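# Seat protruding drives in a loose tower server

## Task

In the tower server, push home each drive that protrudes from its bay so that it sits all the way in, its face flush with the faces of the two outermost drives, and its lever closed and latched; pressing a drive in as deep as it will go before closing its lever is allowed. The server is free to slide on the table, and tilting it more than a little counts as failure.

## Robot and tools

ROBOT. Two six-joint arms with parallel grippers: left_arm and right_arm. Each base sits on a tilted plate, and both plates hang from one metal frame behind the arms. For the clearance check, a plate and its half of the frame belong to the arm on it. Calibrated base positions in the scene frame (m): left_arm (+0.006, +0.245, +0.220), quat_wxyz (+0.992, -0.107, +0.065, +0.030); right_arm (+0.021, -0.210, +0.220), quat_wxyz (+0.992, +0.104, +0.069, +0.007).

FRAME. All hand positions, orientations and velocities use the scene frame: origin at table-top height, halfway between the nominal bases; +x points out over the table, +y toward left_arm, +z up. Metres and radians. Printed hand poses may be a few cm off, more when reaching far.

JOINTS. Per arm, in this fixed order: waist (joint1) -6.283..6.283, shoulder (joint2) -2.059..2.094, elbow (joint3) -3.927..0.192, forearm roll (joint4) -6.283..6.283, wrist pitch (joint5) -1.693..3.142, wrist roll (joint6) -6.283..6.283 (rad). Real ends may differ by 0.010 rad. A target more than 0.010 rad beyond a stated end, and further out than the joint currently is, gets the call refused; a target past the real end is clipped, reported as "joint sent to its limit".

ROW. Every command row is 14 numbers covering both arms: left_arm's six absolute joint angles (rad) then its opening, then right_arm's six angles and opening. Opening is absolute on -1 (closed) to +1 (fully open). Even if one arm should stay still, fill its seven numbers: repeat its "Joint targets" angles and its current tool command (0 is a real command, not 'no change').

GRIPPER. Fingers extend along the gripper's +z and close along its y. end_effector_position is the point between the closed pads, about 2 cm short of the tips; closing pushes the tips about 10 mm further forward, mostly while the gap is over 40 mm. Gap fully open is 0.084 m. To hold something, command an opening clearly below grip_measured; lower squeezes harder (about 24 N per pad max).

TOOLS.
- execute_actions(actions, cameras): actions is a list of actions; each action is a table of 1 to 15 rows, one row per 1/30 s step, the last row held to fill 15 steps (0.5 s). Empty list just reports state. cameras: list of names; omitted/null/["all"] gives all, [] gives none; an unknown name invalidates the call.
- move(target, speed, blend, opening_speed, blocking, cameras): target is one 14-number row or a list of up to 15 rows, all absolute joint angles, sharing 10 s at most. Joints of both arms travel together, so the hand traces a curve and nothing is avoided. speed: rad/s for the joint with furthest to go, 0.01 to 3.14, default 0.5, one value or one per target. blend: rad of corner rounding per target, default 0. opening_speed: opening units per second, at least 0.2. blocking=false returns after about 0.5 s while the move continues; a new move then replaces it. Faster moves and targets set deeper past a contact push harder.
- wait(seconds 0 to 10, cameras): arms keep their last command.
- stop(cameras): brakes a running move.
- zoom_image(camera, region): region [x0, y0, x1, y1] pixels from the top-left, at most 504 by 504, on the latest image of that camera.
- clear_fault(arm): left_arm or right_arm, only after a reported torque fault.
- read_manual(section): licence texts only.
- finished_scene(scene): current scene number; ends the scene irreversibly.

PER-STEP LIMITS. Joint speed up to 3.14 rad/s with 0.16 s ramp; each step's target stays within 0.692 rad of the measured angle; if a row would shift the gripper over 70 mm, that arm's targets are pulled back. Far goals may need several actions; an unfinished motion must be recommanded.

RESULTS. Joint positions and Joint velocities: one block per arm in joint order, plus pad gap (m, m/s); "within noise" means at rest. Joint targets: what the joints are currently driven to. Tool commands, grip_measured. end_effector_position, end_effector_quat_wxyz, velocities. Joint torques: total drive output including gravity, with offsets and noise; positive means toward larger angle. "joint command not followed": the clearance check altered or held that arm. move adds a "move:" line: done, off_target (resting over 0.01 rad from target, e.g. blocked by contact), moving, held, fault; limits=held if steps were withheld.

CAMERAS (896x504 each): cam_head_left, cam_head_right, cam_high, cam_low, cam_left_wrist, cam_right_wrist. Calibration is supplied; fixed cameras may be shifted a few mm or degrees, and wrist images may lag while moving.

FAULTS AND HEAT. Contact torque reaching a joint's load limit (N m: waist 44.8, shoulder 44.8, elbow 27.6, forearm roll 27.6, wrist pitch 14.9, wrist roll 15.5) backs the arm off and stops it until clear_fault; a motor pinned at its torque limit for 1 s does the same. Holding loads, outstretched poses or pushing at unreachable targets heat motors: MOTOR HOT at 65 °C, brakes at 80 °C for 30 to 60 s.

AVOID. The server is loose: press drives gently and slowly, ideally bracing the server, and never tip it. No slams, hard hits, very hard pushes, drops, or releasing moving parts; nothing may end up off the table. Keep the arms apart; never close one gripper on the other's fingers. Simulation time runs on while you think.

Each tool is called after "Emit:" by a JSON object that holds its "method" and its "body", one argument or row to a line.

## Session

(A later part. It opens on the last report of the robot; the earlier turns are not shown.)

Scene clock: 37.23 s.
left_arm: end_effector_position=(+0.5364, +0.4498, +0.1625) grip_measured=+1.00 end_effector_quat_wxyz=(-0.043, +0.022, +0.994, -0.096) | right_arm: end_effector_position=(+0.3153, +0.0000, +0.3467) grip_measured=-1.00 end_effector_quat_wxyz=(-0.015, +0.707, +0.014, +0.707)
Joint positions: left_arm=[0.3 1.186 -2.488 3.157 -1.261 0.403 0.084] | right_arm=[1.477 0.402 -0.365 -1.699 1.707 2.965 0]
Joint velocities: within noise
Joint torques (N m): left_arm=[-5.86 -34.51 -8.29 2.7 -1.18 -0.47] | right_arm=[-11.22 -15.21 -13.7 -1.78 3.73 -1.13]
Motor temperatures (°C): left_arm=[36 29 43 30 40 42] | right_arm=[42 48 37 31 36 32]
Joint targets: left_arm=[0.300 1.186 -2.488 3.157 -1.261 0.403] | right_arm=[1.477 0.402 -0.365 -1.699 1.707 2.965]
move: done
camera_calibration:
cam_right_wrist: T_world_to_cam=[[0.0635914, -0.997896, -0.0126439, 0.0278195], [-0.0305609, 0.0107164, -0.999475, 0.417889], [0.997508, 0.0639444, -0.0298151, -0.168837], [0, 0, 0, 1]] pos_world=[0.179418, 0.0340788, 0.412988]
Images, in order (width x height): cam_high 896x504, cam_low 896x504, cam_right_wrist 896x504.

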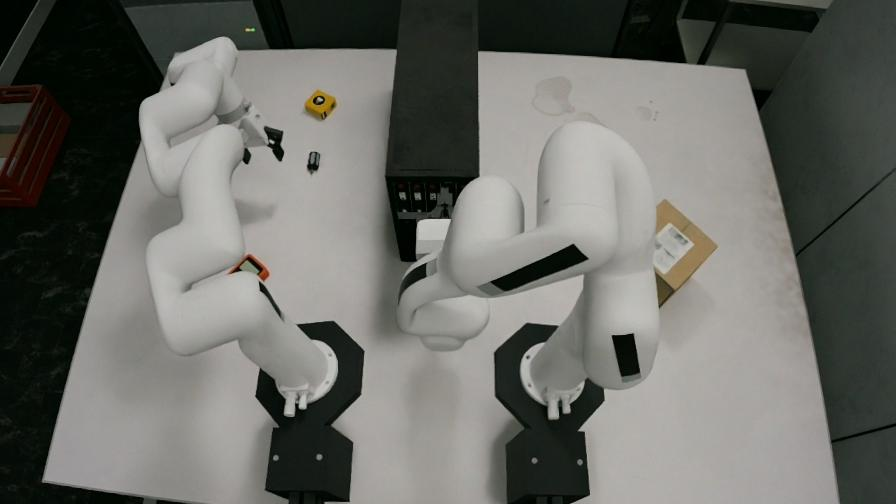

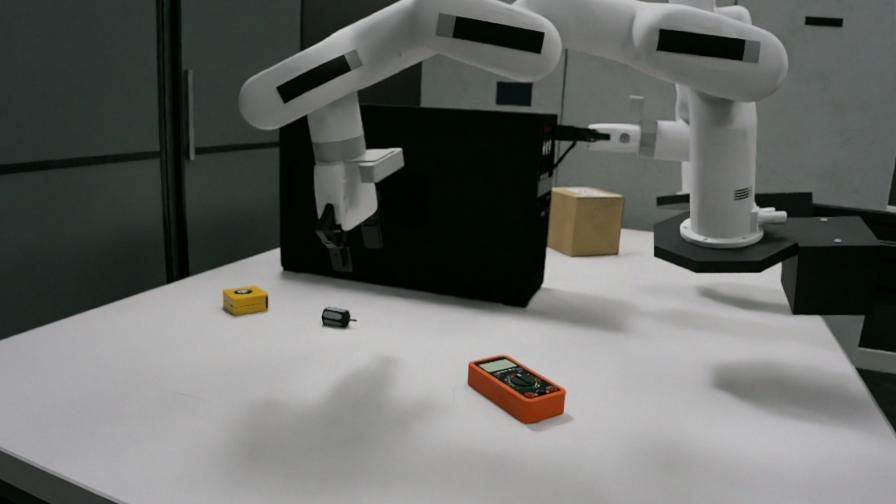

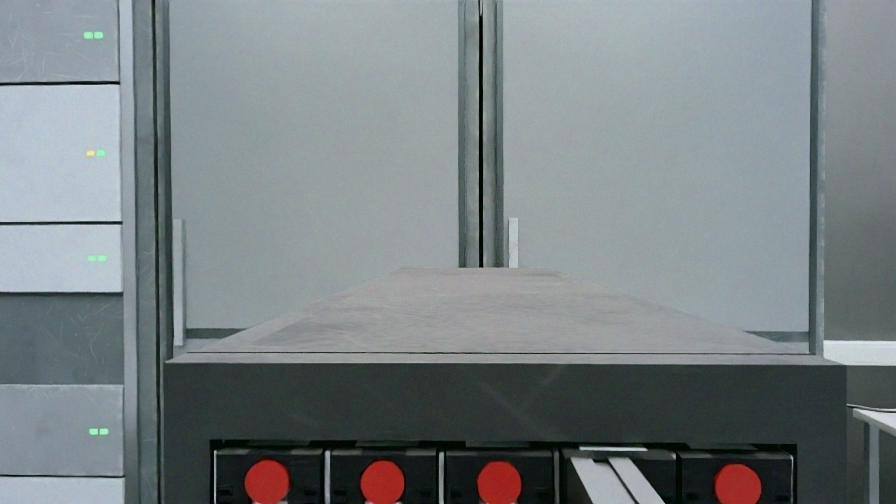

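Emit:
{"method": "move", "body": {
  "target": [
    [0.3,1.186,-2.488,3.157,-1.261,0.403,1,1.5215,0.4065,-0.3634,-1.6546,1.7047,2.968,-1],
    [0.3,1.186,-2.488,3.157,-1.261,0.403,1,1.827,0.455,-0.397,-1.3475,1.688,2.985,-1],
    [0.3,1.186,-2.488,3.157,-1.261,0.403,1,1.904,0.37,-0.33,-1.27,1.68,3.0,-1]
  ],
  "speed": [0.15,0.5,0.5],
  "cameras": ["cam_low","cam_high","cam_right_wrist"]
}}

Emit:
{"method": "zoom_image", "body": {
  "camera": "cam_low",
  "region": [500, 90, 650, 202]
}}

Emit:
{"method": "zoom_image", "body": {
  "camera": "cam_high",
  "region": [380, 160, 500, 280]
}}

Scene clock: 40.20 s.
left_arm: end_effector_position=(+0.5364, +0.4498, +0.1625) grip_measured=+1.00 end_effector_quat_wxyz=(-0.043, +0.022, +0.994, -0.096) | right_arm: end_effector_position=(+0.2242, -0.0232, +0.3570) grip_measured=-1.00 end_effector_quat_wxyz=(-0.026, +0.711, +0.002, +0.703)
Joint positions: left_arm=[0.3 1.186 -2.488 3.157 -1.261 0.403 0.084] | right_arm=[1.904 0.37 -0.33 -1.27 1.68 3 0]
Joint velocities: within noise
Joint torques (N m): left_arm=[-6.84 -33.97 -8.63 2.95 -1.49 -0.39] | right_arm=[3.9 -15.86 -6.17 1.04 -0.26 1.37]
Motor temperatures (°C): left_arm=[36 29 43 30 40 42] | right_arm=[42 48 37 31 36 32]
Joint targets: left_arm=[0.300 1.186 -2.488 3.157 -1.261 0.403] | right_arm=[1.904 0.370 -0.330 -1.270 1.680 3.000]
move: done
camera_calibration:
cam_right_wrist: T_world_to_cam=[[0.0628729, -0.99696, -0.0460099, 0.0226953], [-0.0422263, 0.0434025, -0.998165, 0.428631], [0.997128, 0.0647003, -0.0393691, -0.072641], [0, 0, 0, 1]] pos_world=[0.089105, 0.00872252, 0.426029]
Images, in order (width x height): cam_high 896x504, cam_low 896x504, cam_right_wrist 896x504.

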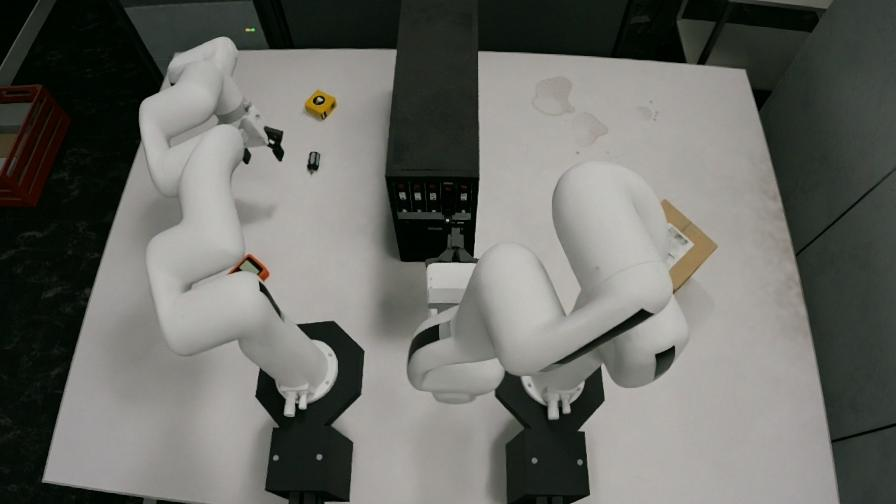

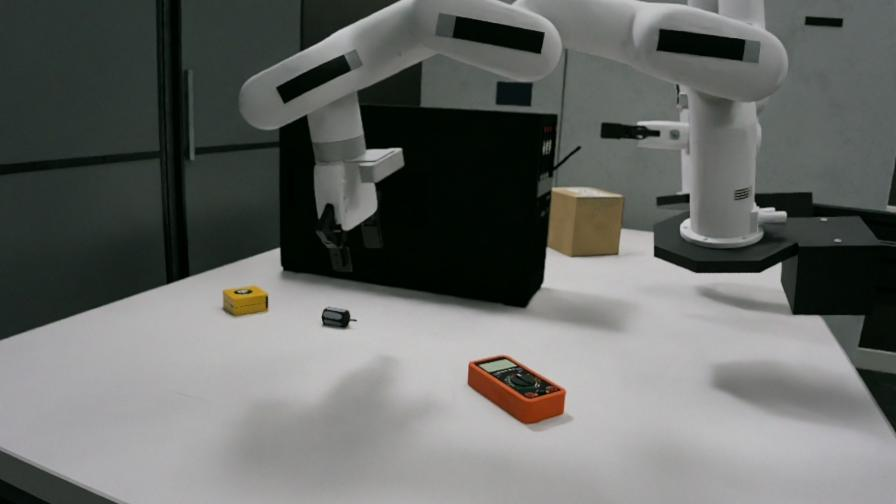

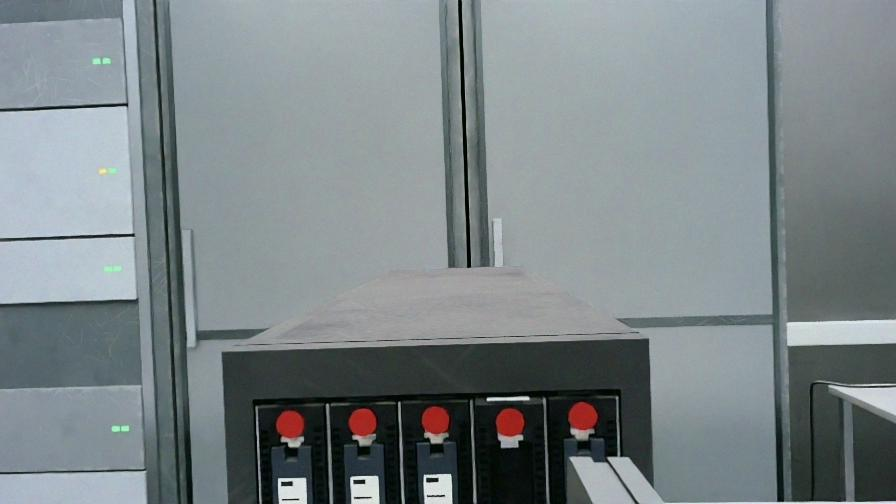

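Scaled by 3.360 from the camera's 896x504 image, which has a finer 1280x720 frame.

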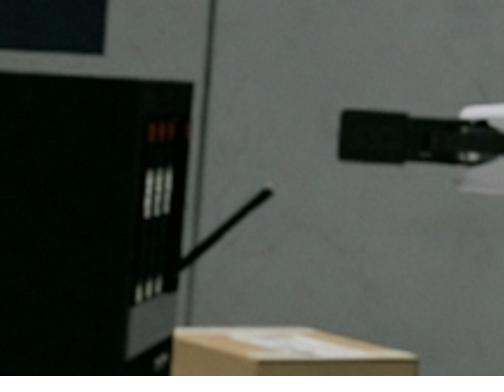

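Scaled by 4.200 from the camera's 896x504 image, which has a finer 1280x720 frame.

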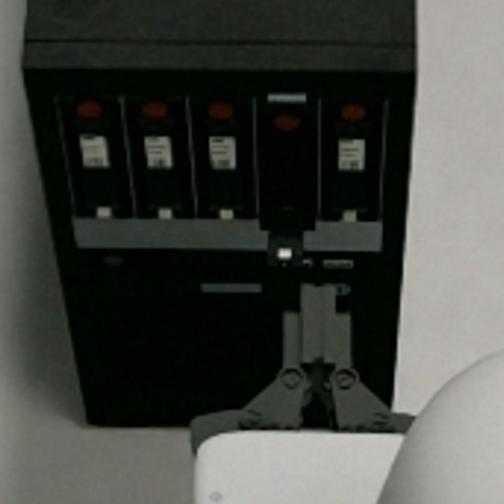

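Emit:
{"method": "move", "body": {
  "target": [
    [0.3,1.186,-2.488,3.157,-1.261,0.403,1,1.810,0.602,-0.447,-1.354,1.669,3.08,-1],
    [0.3,1.186,-2.488,3.157,-1.261,0.403,1,1.592,0.574,-0.428,-1.566,1.698,3.063,-1],
    [0.3,1.186,-2.488,3.157,-1.261,0.403,1,1.483,0.559,-0.427,-1.679,1.713,3.053,-1]
  ],
  "speed": [0.5,0.15,0.08],
  "cameras": ["cam_low","cam_high","cam_right_wrist"]
}}

Emit:
{"method": "zoom_image", "body": {
  "camera": "cam_low",
  "region": [500, 90, 650, 202]
}}

Emit:
{"method": "zoom_image", "body": {
  "camera": "cam_high",
  "region": [380, 160, 500, 280]
}}

Scene clock: 49.03 s.
left_arm: end_effector_position=(+0.5364, +0.4498, +0.1625) grip_measured=+1.00 end_effector_quat_wxyz=(-0.043, +0.022, +0.994, -0.096) | right_arm: end_effector_position=(+0.3096, +0.0021, +0.3137) grip_measured=-1.00 end_effector_quat_wxyz=(-0.012, +0.708, +0.016, +0.706)
Joint positions: left_arm=[0.3 1.186 -2.488 3.157 -1.261 0.403 0.084] | right_arm=[1.483 0.559 -0.427 -1.679 1.713 3.053 0]
Joint velocities: within noise
Joint torques (N m): left_arm=[-8.9 -32.82 -8.92 2.84 -1.87 -0.31] | right_arm=[-1.67 -18.34 -5.08 -1.49 4.82 -1.21]
Motor temperatures (°C): left_arm=[36 30 43 30 40 42] | right_arm=[42 48 36 31 36 32]
Joint targets: left_arm=[0.300 1.186 -2.488 3.157 -1.261 0.403] | right_arm=[1.483 0.559 -0.427 -1.679 1.713 3.053]
move: done
camera_calibration:
cam_right_wrist: T_world_to_cam=[[0.0633948, -0.997974, -0.00531579, 0.027684], [-0.0346338, 0.0031233, -0.999395, 0.38594], [0.997387, 0.0635405, -0.0343656, -0.162827], [0, 0, 0, 1]] pos_world=[0.174013, 0.0367686, 0.380258]
Images, in order (width x height): cam_high 896x504, cam_low 896x504, cam_right_wrist 896x504.

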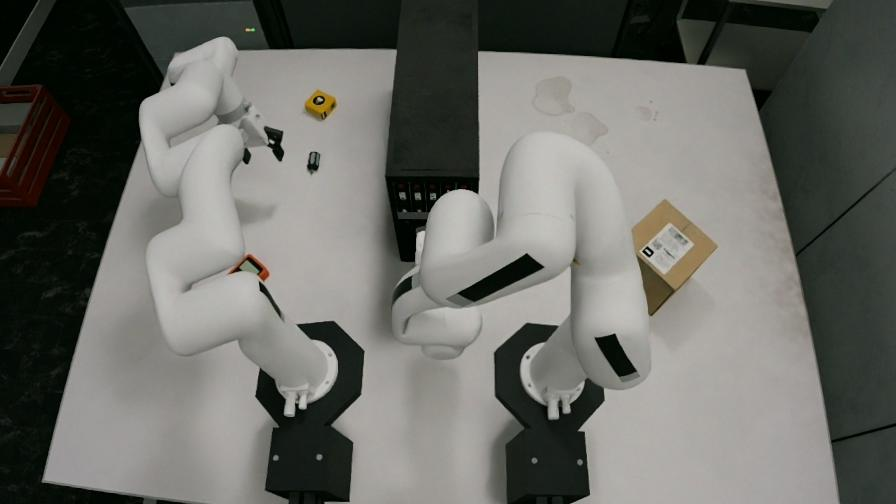

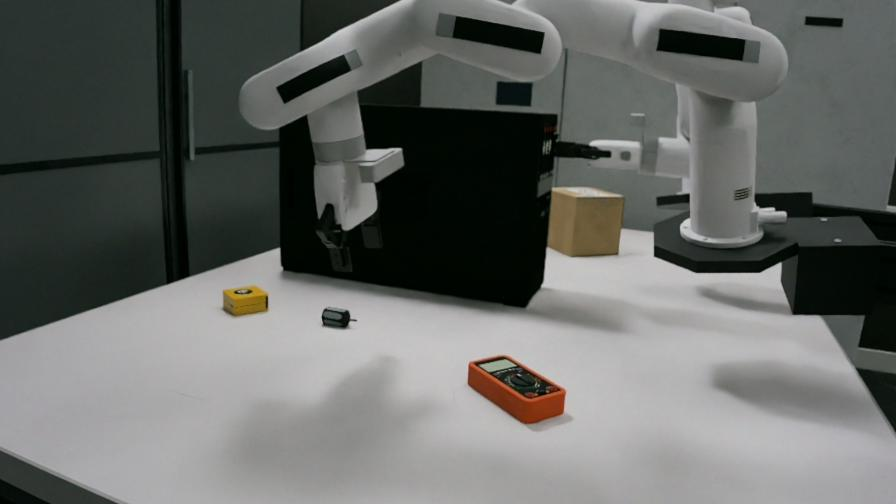

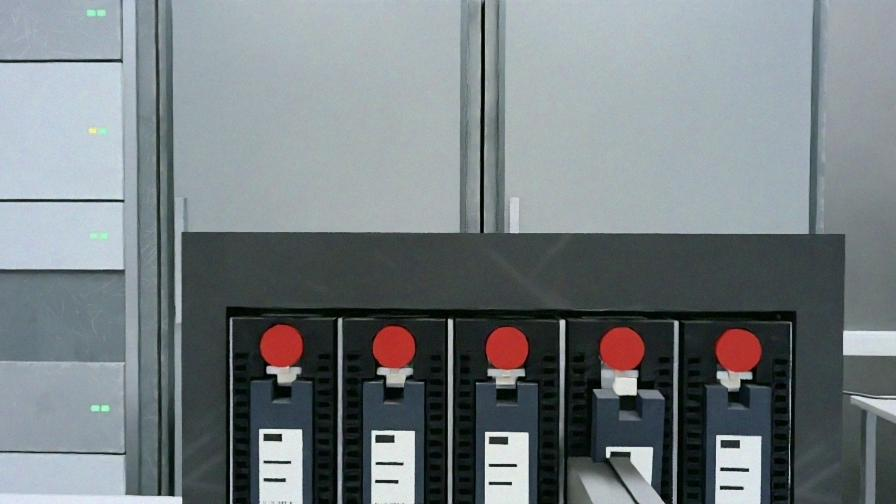

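Scaled by 3.360 from the camera's 896x504 image, which has a finer 1280x720 frame.

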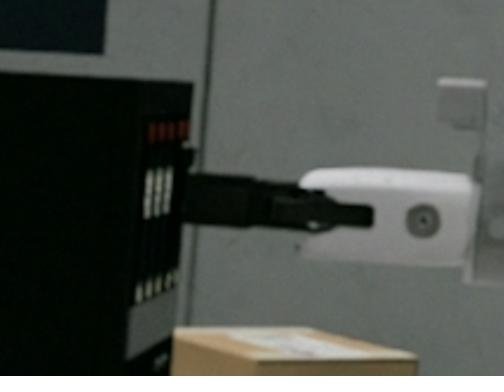

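Scaled by 4.200 from the camera's 896x504 image, which has a finer 1280x720 frame.

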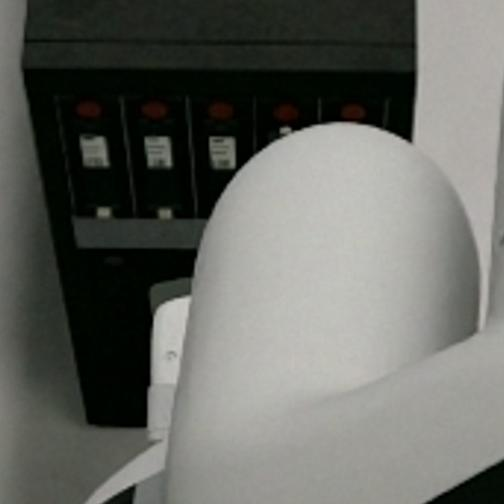

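Emit:
{"method": "move", "body": {
  "target": [0.3,1.186,-2.488,3.157,-1.261,0.403,1,1.446,0.554,-0.427,-1.718,1.718,3.049,-1],
  "speed": 0.06,
  "cameras": ["cam_low","cam_right_wrist"]
}}

Emit:
{"method": "zoom_image", "body": {
  "camera": "cam_right_wrist",
  "region": [496, 200, 896, 504]
}}

Scene clock: 51.13 s.
left_arm: end_effector_position=(+0.5364, +0.4498, +0.1625) grip_measured=+1.00 end_effector_quat_wxyz=(-0.043, +0.022, +0.994, -0.096) | right_arm: end_effector_position=(+0.3181, +0.0027, +0.3139) grip_measured=-1.00 end_effector_quat_wxyz=(-0.013, +0.708, +0.016, +0.706)
Joint positions: left_arm=[0.3 1.186 -2.488 3.157 -1.261 0.403 0.084] | right_arm=[1.446 0.554 -0.427 -1.718 1.718 3.049 0]
Joint velocities: within noise
Joint torques (N m): left_arm=[-9.82 -32.21 -9.27 2.75 -2.02 -0.16] | right_arm=[-3.96 -19.25 -7.88 -1.79 6.1 -1.23]
Motor temperatures (°C): left_arm=[36 30 43 30 40 42] | right_arm=[42 48 36 31 36 32]
Joint targets: left_arm=[0.300 1.186 -2.488 3.157 -1.261 0.403] | right_arm=[1.446 0.554 -0.427 -1.718 1.718 3.049]
move: done
camera_calibration:
cam_right_wrist: T_world_to_cam=[[0.0648627, -0.997868, -0.00719016, 0.0278902], [-0.03385, 0.00500101, -0.999414, 0.386133], [0.99732, 0.0650681, -0.0334535, -0.171604], [0, 0, 0, 1]] pos_world=[0.182405, 0.0370656, 0.380366]
Images, in order (width x height): cam_low 896x504, cam_right_wrist 896x504.

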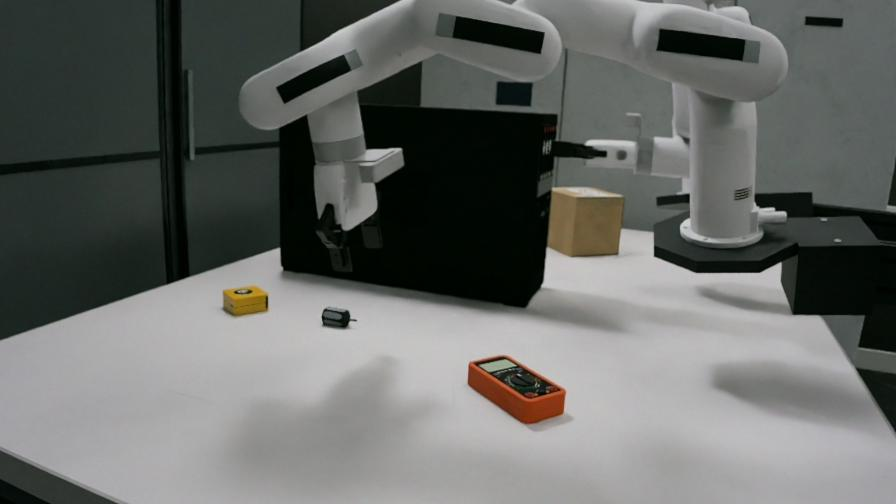

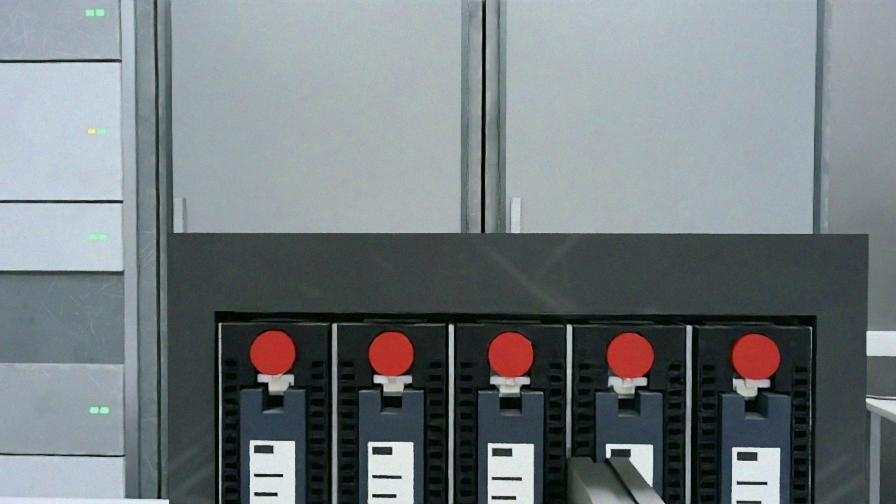

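Scaled by 1.260 from the camera's 896x504 image, which has a finer 1280x720 frame.

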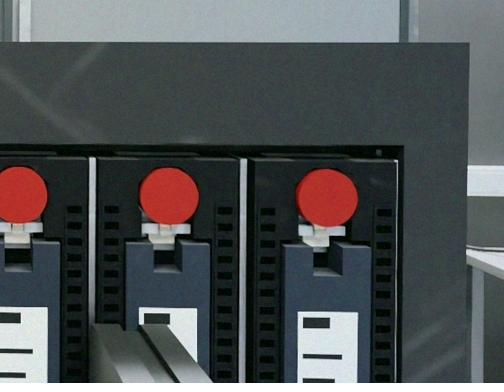

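Emit:
{"method": "move", "body": {
  "target": [
    [0.3,1.186,-2.488,3.157,-1.261,0.403,1,1.432,0.552,-0.427,-1.732,1.72,3.048,-1],
    [0.3,1.186,-2.488,3.157,-1.261,0.403,1,1.592,0.574,-0.428,-1.566,1.698,3.063,-1],
    [0.3,1.186,-2.488,3.157,-1.261,0.403,1,1.810,0.602,-0.447,-1.354,1.669,3.08,-1]
  ],
  "speed": [0.06,0.2,0.5],
  "cameras": ["cam_low","cam_high","cam_right_wrist"]
}}

Emit:
{"method": "zoom_image", "body": {
  "camera": "cam_right_wrist",
  "region": [200, 200, 700, 504]
}}

Emit:
{"method": "zoom_image", "body": {
  "camera": "cam_low",
  "region": [500, 90, 650, 202]
}}

Scene clock: 54.23 s.
left_arm: end_effector_position=(+0.5364, +0.4498, +0.1625) grip_measured=+1.00 end_effector_quat_wxyz=(-0.043, +0.022, +0.994, -0.096) | right_arm: end_effector_position=(+0.2352, -0.0040, +0.3146) grip_measured=-1.00 end_effector_quat_wxyz=(-0.015, +0.707, +0.014, +0.707)
Joint positions: left_arm=[0.3 1.186 -2.488 3.157 -1.261 0.403 0.084] | right_arm=[1.81 0.602 -0.447 -1.354 1.669 3.08 0]
Joint velocities: within noise
Joint torques (N m): left_arm=[-10.81 -32.18 -9.28 2.76 -2.26 -0.38] | right_arm=[4.72 -10.13 -10.09 1.4 -0.15 1.3]
Motor temperatures (°C): left_arm=[36 30 43 30 40 42] | right_arm=[42 48 36 31 36 32]
Joint targets: left_arm=[0.300 1.186 -2.488 3.157 -1.261 0.403] | right_arm=[1.810 0.602 -0.447 -1.354 1.669 3.080]
move: done
camera_calibration:
cam_right_wrist: T_world_to_cam=[[0.0642964, -0.997858, -0.0120948, 0.0282333], [-0.0311362, 0.010108, -0.999464, 0.38357], [0.997445, 0.0646386, -0.0304196, -0.0894136], [0, 0, 0, 1]] pos_world=[0.0993127, 0.0300752, 0.380986]
Images, in order (width x height): cam_high 896x504, cam_low 896x504, cam_right_wrist 896x504.

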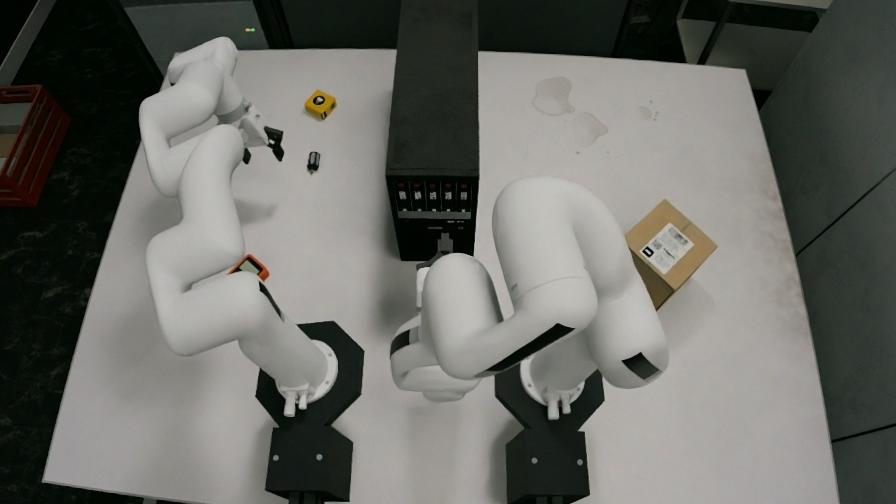

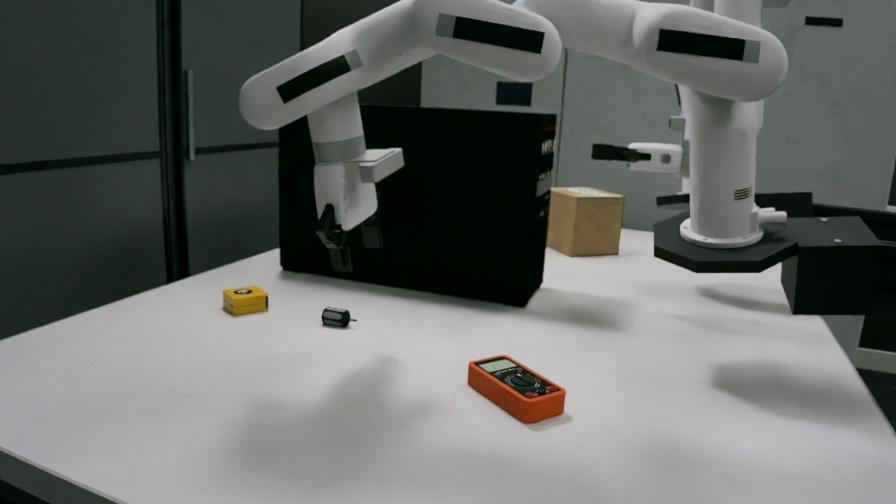

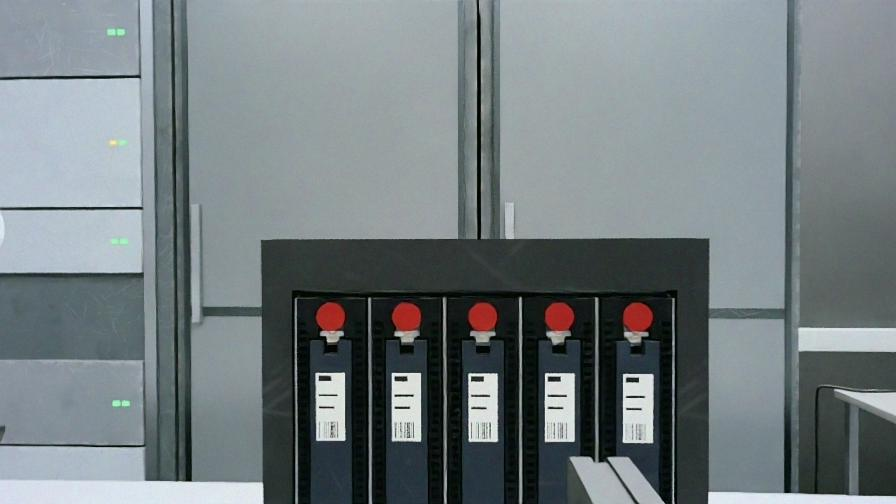

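Scaled by 1.008 from the camera's 896x504 image, which has a finer 1280x720 frame.

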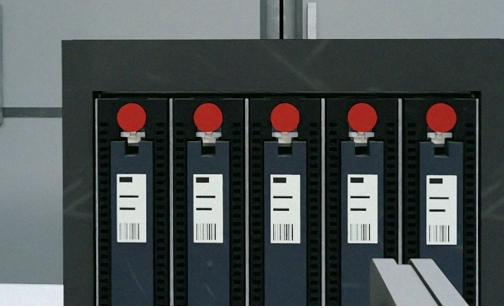

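Scaled by 3.360 from the camera's 896x504 image, which has a finer 1280x720 frame.

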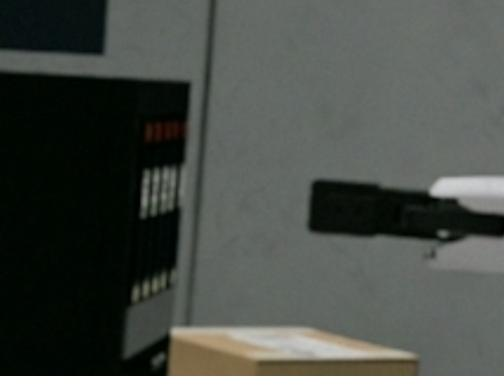

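All flush and latched.

Emit:
{"method": "finished_scene", "body": {
  "scene": 2
}}

The scene is finished: the task was done.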